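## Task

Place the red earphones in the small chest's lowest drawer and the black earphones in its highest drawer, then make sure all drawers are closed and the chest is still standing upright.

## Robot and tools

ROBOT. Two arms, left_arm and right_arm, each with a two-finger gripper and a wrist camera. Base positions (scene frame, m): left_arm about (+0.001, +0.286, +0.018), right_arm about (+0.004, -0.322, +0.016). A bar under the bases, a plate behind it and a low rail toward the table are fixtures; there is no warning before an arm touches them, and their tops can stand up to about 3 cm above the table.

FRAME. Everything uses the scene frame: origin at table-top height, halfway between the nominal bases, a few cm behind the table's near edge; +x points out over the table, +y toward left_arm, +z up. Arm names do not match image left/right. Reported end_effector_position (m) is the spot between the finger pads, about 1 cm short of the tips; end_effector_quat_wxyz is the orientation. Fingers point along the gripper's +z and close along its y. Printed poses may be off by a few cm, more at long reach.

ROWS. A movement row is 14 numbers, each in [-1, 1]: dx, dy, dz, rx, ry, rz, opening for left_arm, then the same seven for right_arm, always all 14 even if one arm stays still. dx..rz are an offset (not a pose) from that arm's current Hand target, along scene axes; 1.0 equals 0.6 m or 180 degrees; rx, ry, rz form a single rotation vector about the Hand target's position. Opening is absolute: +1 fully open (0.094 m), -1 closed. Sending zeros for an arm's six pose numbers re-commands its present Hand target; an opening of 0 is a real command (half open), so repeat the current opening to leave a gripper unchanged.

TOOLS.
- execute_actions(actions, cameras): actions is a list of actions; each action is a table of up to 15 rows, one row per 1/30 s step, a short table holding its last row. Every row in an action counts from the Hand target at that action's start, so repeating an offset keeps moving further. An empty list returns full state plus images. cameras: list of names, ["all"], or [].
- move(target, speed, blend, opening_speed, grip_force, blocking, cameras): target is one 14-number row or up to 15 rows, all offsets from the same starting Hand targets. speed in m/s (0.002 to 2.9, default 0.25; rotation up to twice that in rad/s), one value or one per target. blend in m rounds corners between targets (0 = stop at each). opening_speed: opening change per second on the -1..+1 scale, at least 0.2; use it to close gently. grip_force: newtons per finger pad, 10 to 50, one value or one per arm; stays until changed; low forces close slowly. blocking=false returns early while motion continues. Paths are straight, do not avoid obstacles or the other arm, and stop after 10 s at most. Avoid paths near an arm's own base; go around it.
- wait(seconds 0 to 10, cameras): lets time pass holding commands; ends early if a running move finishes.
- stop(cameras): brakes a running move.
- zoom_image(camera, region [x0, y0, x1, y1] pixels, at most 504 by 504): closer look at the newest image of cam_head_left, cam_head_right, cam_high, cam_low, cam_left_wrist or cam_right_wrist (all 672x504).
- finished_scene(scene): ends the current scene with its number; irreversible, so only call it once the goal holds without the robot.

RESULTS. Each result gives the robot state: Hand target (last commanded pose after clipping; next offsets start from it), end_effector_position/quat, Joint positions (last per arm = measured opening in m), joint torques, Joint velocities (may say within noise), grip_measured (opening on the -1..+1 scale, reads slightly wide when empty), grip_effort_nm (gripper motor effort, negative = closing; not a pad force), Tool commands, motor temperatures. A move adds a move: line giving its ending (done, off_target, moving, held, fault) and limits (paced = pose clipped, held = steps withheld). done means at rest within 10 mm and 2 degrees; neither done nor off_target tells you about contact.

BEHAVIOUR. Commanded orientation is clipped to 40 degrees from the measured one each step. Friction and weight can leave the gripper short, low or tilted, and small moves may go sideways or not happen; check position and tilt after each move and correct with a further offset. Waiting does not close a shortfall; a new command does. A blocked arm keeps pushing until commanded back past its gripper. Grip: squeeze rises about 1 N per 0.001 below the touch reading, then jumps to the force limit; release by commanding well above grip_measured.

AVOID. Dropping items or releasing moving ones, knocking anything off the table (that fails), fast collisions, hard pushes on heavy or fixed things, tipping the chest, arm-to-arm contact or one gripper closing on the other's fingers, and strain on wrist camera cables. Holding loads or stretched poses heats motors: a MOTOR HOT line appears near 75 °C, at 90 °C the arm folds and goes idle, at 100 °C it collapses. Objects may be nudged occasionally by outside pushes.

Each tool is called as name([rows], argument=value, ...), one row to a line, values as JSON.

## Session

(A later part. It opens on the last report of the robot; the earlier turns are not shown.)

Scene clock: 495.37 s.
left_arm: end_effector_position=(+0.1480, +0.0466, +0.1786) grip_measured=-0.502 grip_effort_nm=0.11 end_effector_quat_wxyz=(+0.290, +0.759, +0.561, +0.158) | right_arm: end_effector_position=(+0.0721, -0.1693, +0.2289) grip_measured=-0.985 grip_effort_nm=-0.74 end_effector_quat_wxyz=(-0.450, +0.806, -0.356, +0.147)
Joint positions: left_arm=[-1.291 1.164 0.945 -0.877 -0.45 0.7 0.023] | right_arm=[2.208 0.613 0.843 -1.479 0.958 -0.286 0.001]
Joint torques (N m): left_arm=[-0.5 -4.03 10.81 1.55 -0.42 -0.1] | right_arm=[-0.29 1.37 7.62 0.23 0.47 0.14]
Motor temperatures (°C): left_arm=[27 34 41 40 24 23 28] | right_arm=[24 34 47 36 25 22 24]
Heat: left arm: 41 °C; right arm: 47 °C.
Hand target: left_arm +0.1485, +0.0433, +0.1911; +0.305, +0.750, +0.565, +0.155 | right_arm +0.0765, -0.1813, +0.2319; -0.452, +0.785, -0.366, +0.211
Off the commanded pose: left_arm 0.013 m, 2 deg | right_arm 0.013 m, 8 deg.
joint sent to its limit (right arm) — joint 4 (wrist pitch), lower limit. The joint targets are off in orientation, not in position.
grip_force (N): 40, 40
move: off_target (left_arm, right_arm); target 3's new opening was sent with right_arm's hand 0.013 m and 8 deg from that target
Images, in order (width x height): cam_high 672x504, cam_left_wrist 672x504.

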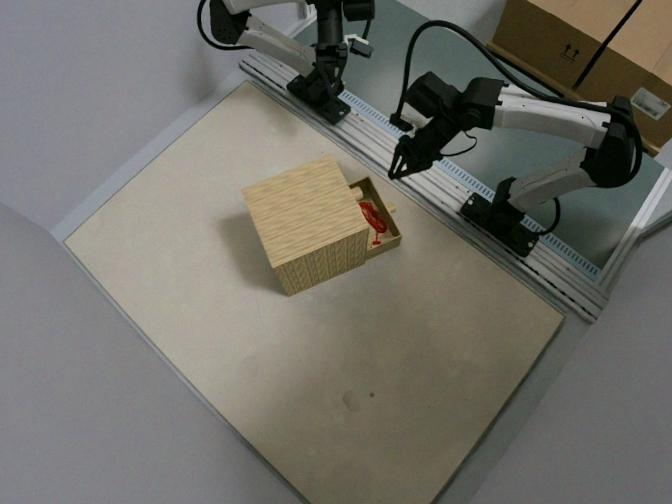

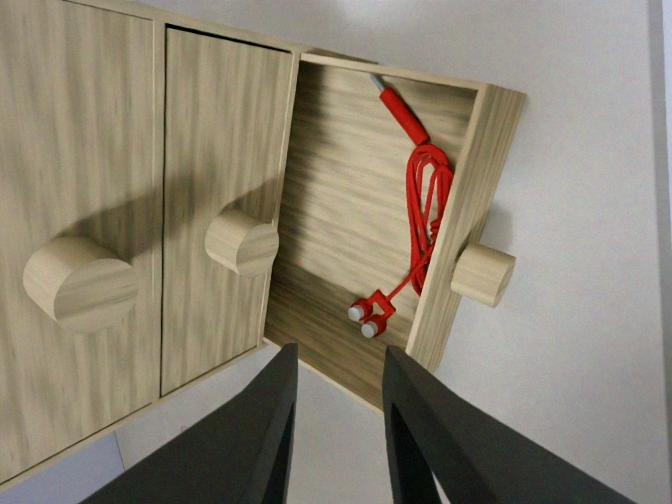

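move([
  [-0.08,0.08,-0.1,0,0,0,-1,0,0,0,0,0,0,-1],
  [-0.08,0.077,-0.22,0,0,0,-1,0,0,0,0,0,0,-1],
  [0.143,-0.035,-0.22,0,0,0,-1,0,0,0,0,0,0,-1],
], cameras=["cam_left_wrist","cam_high"], speed=[0.15,0.15,0.07], blend=[0.02,0,0])

zoom_image(camera="cam_high", region=[320, 150, 440, 260])

Scene clock: 513.90 s.
left_arm: end_effector_position=(+0.2291, +0.0466, +0.0527) grip_measured=-0.991 grip_effort_nm=-0.48 end_effector_quat_wxyz=(+0.276, +0.749, +0.574, +0.183) | right_arm: end_effector_position=(+0.0721, -0.1693, +0.2289) grip_measured=-0.985 grip_effort_nm=-0.76 end_effector_quat_wxyz=(-0.450, +0.806, -0.356, +0.147)
Joint positions: left_arm=[-1.016 1.49 0.63 -0.171 -0.37 0.936 0] | right_arm=[2.208 0.613 0.843 -1.479 0.958 -0.286 0.001]
Joint torques (N m): left_arm=[0.09 -3.28 10.21 2.42 0.33 0.19] | right_arm=[-0.27 1.36 7.61 0.23 0.48 0.14]
Heat: left arm: 43 °C; right arm: 47 °C.
Hand target: left_arm +0.2342, +0.0222, +0.0591; +0.306, +0.750, +0.565, +0.155 | right_arm +0.0765, -0.1813, +0.2319; -0.452, +0.785, -0.366, +0.211
Off the commanded pose: left_arm 0.026 m, 5 deg | right_arm 0.013 m, 8 deg.
joint sent to its limit (right arm) — joint 4 (wrist pitch), lower limit. The joint targets are off in orientation, not in position.
grip_force (N): 40, 40
move: off_target (left_arm, right_arm)
Images, in order (width x height): cam_high 672x504, cam_left_wrist 672x504.

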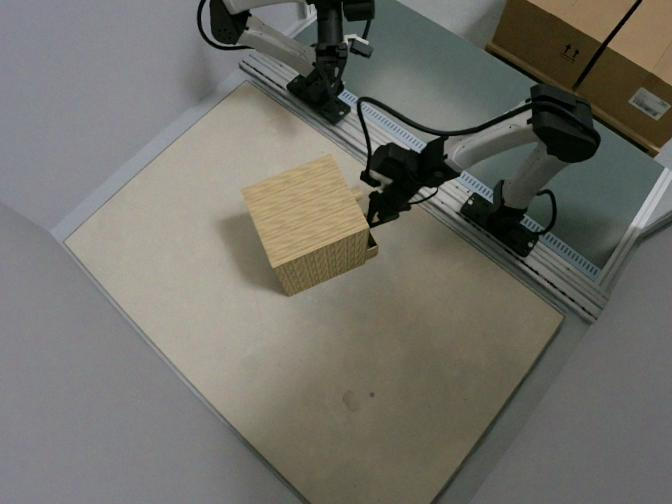

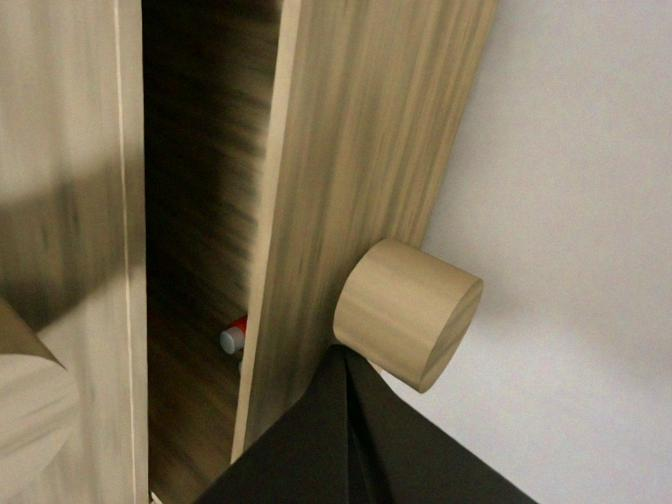

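Scaled by 4.200 from the camera's 672x504 image, which has a finer 960x720 frame.

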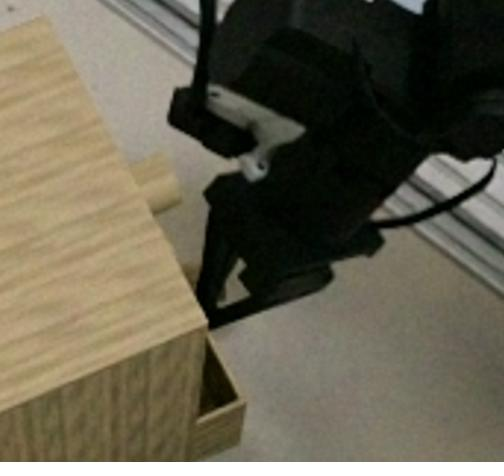

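move(target=[0.07,0.012,0,0,0,0,-1,0,0,0,0,0,0,-1], cameras=["cam_left_wrist","cam_high"], speed=0.07)

zoom_image(camera="cam_high", region=[320, 150, 440, 260])

Scene clock: 523.07 s.
left_arm: end_effector_position=(+0.2610, +0.0433, +0.0478) grip_measured=-0.991 grip_effort_nm=-0.47 end_effector_quat_wxyz=(+0.278, +0.759, +0.568, +0.155) | right_arm: end_effector_position=(+0.0721, -0.1693, +0.2289) grip_measured=-0.985 grip_effort_nm=-0.76 end_effector_quat_wxyz=(-0.450, +0.806, -0.356, +0.147)
Joint positions: left_arm=[-0.882 1.573 0.686 -0.109 -0.238 1.059 0] | right_arm=[2.208 0.613 0.843 -1.479 0.958 -0.286 0.001]
Joint torques (N m): left_arm=[1.01 -4.3 10.51 2.38 -0.08 0.15] | right_arm=[-0.28 1.37 7.61 0.23 0.47 0.14]
Heat: left arm: 45 °C; right arm: 47 °C.
Hand target: left_arm +0.2763, +0.0295, +0.0591; +0.306, +0.750, +0.565, +0.155 | right_arm +0.0765, -0.1813, +0.2319; -0.452, +0.785, -0.366, +0.211
Off the commanded pose: left_arm 0.023 m, 3 deg | right_arm 0.013 m, 8 deg.
joint sent to its limit (right arm) — joint 4 (wrist pitch), lower limit. The joint targets are off in orientation, not in position.
grip_force (N): 40, 40
move: off_target (left_arm, right_arm)
Images, in order (width x height): cam_high 672x504, cam_left_wrist 672x504.

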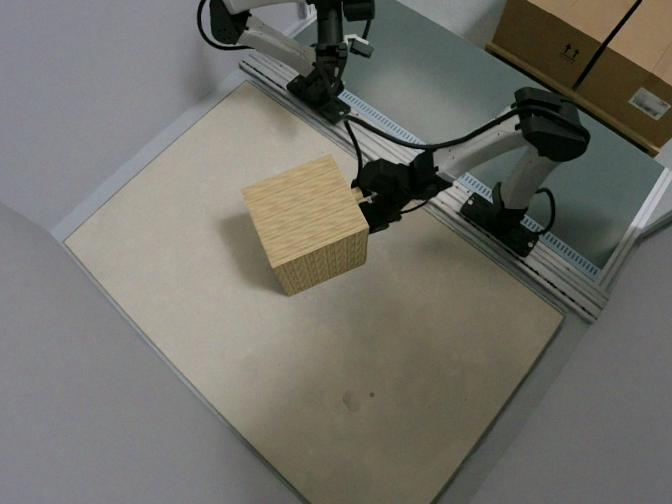

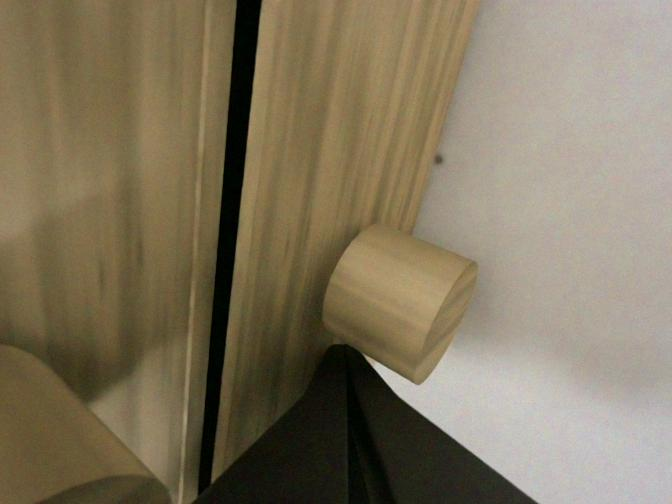

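Scaled by 4.200 from the camera's 672x504 image, which has a finer 960x720 frame.

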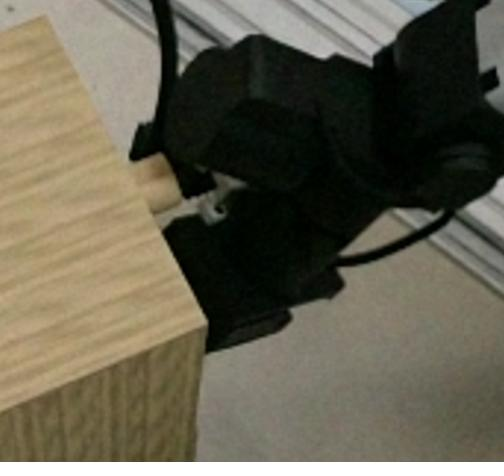

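move([
  [-0.11,0.083,0.018,0,0,0,-1,0,0,0,0,0,0,-1],
  [-0.127,0.283,0.367,0,0,0,-1,0,0,0,0,0,0,-1],
  [-0.127,0.283,0.367,0,0,0,-1,0.089,0.252,-0.103,0,0,0,-1],
  [-0.127,0.283,0.367,0,0,0,-1,0.214,0.352,-0.233,0,0,0,-1],
  [-0.127,0.283,0.367,0,0,0,-1,0.309,0.309,-0.233,0,0,0,-1],
], cameras=["cam_right_wrist","cam_high"], speed=[0.1,0.25,0.25,0.15,0.08], blend=[0.02,0.02,0.02,0.005,0])

Scene clock: 549.13 s.
left_arm: end_effector_position=(+0.1996, +0.1997, +0.2740) grip_measured=-0.991 grip_effort_nm=-0.47 end_effector_quat_wxyz=(+0.303, +0.748, +0.570, +0.155) | right_arm: end_effector_position=(+0.2538, +0.0101, +0.0953) grip_measured=-0.985 grip_effort_nm=-0.75 end_effector_quat_wxyz=(-0.457, +0.789, -0.360, +0.201)
Joint positions: left_arm=[-0.338 0.892 1.174 -1.195 0.092 1.481 0] | right_arm=[1.053 1.565 0.584 0.441 0.265 -1.399 0.001]
Joint torques (N m): left_arm=[0.65 0.38 9.59 1.91 0.15 0.24] | right_arm=[-1.5 -5.38 5.09 2.51 0.24 -0.04]
Motor temperatures (°C): left_arm=[27 33 47 41 24 23 27] | right_arm=[24 33 47 35 26 22 24]
Heat: left arm: 47 °C; right arm: 47 °C.
Hand target: left_arm +0.2000, +0.1992, +0.2793; +0.306, +0.750, +0.565, +0.155 | right_arm +0.2618, +0.0042, +0.0920; -0.452, +0.785, -0.366, +0.211
Off the commanded pose: left_arm 0.005 m, 1 deg | right_arm 0.011 m, 2 deg.
grip_force (N): 40, 40
move: off_target (right_arm)
Images, in order (width x height): cam_high 672x504, cam_right_wrist 672x504.

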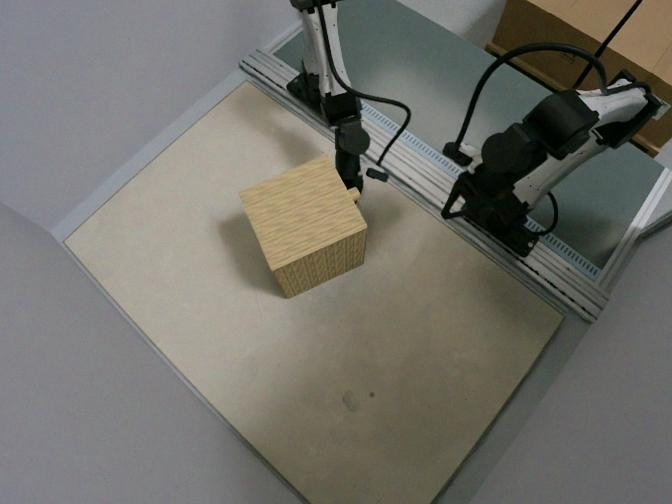

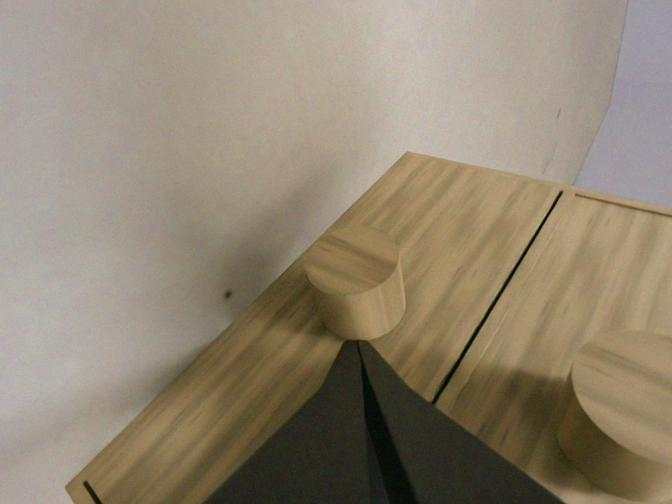

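move(target=[0,0,0,0,0,0,-1,0.03,-0.015,0,0,0,0,-1], cameras=["cam_right_wrist"], speed=0.06)

Scene clock: 558.50 s.
left_arm: end_effector_position=(+0.1996, +0.1997, +0.2740) grip_measured=-0.991 grip_effort_nm=-0.47 end_effector_quat_wxyz=(+0.303, +0.748, +0.570, +0.155) | right_arm: end_effector_position=(+0.2707, +0.0005, +0.0941) grip_measured=-0.985 grip_effort_nm=-0.75 end_effector_quat_wxyz=(-0.456, +0.789, -0.359, +0.200)
Joint positions: left_arm=[-0.338 0.892 1.174 -1.195 0.092 1.481 0] | right_arm=[0.98 1.573 0.584 0.457 0.2 -1.439 0.001]
Joint torques (N m): left_arm=[0.65 0.36 9.59 1.91 0.15 0.25] | right_arm=[-1.59 -5.3 5.63 2.47 0.21 -0.05]
Heat: left arm: 48 °C; right arm: 45 °C.
Hand target: left_arm +0.2000, +0.1992, +0.2793; +0.306, +0.750, +0.565, +0.155 | right_arm +0.2798, -0.0048, +0.0921; -0.452, +0.785, -0.366, +0.211
Off the commanded pose: left_arm 0.005 m, 1 deg | right_arm 0.011 m, 2 deg.
grip_force (N): 40, 40
move: off_target (right_arm)
Images, in order (width x height): cam_right_wrist 672x504.

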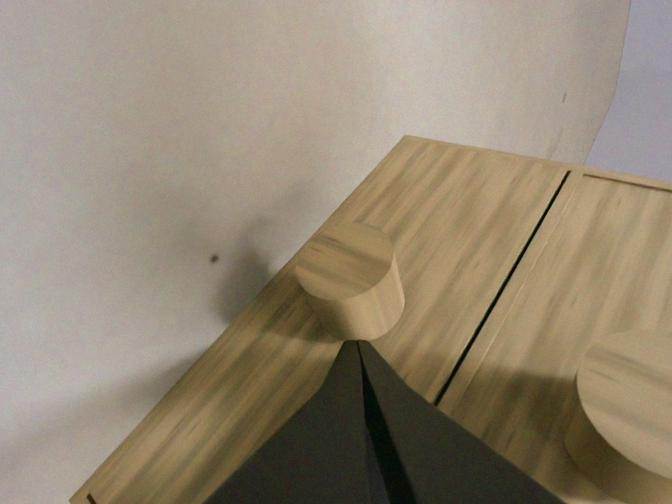

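zoom_image(camera="cam_right_wrist", region=[360, 110, 672, 344])

Scaled by 1.615 from the camera's 672x504 image, which has a finer 960x720 frame.

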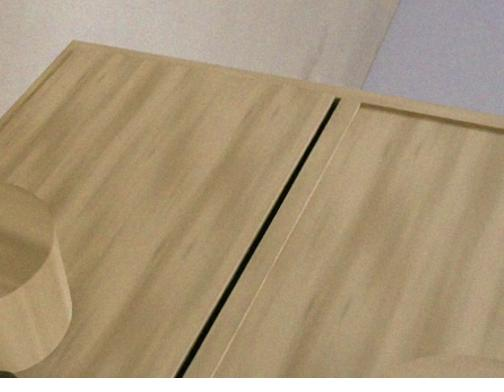

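move(target=[0,0,0,0,0,0,-1,-0.15,0.0,0.08,0,0,0,-1], cameras=["cam_right_wrist"], speed=0.15)

zoom_image(camera="cam_right_wrist", region=[150, 80, 654, 458])

Scene clock: 574.80 s.
left_arm: end_effector_position=(+0.1996, +0.1997, +0.2740) grip_measured=-0.991 grip_effort_nm=-0.47 end_effector_quat_wxyz=(+0.303, +0.748, +0.570, +0.155) | right_arm: end_effector_position=(+0.1911, -0.0047, +0.1352) grip_measured=-0.985 grip_effort_nm=-0.75 end_effector_quat_wxyz=(-0.451, +0.787, -0.363, +0.212)
Joint positions: left_arm=[-0.338 0.892 1.174 -1.195 0.092 1.481 0] | right_arm=[1.275 1.283 0.563 0.126 0.476 -1.276 0.001]
Joint torques (N m): left_arm=[0.65 0.4 9.61 1.9 0.15 0.24] | right_arm=[0.59 -5.65 7.15 1.95 0.27 0.15]
Motor temperatures (°C): left_arm=[27 32 48 41 24 23 27] | right_arm=[24 34 44 40 25 22 24]
Heat: left arm: 48 °C; right arm: 44 °C.
Hand target: left_arm +0.2000, +0.1992, +0.2793; +0.306, +0.750, +0.565, +0.155 | right_arm +0.1897, -0.0049, +0.1399; -0.452, +0.785, -0.366, +0.211
Off the commanded pose: left_arm 0.005 m, 1 deg | right_arm 0.005 m, 1 deg.
grip_force (N): 40, 40
move: done
Images, in order (width x height): cam_right_wrist 672x504.

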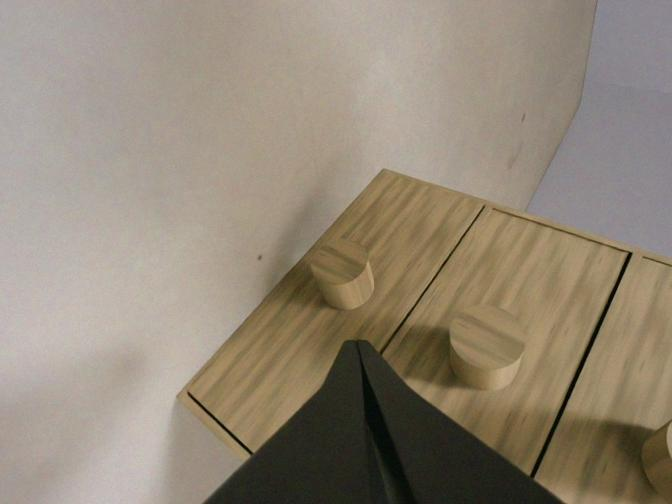

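Scaled by 1.000.

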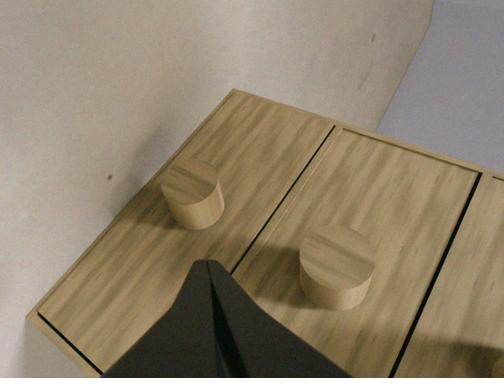

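finished_scene(scene=1)

The scene is finished: the task was done.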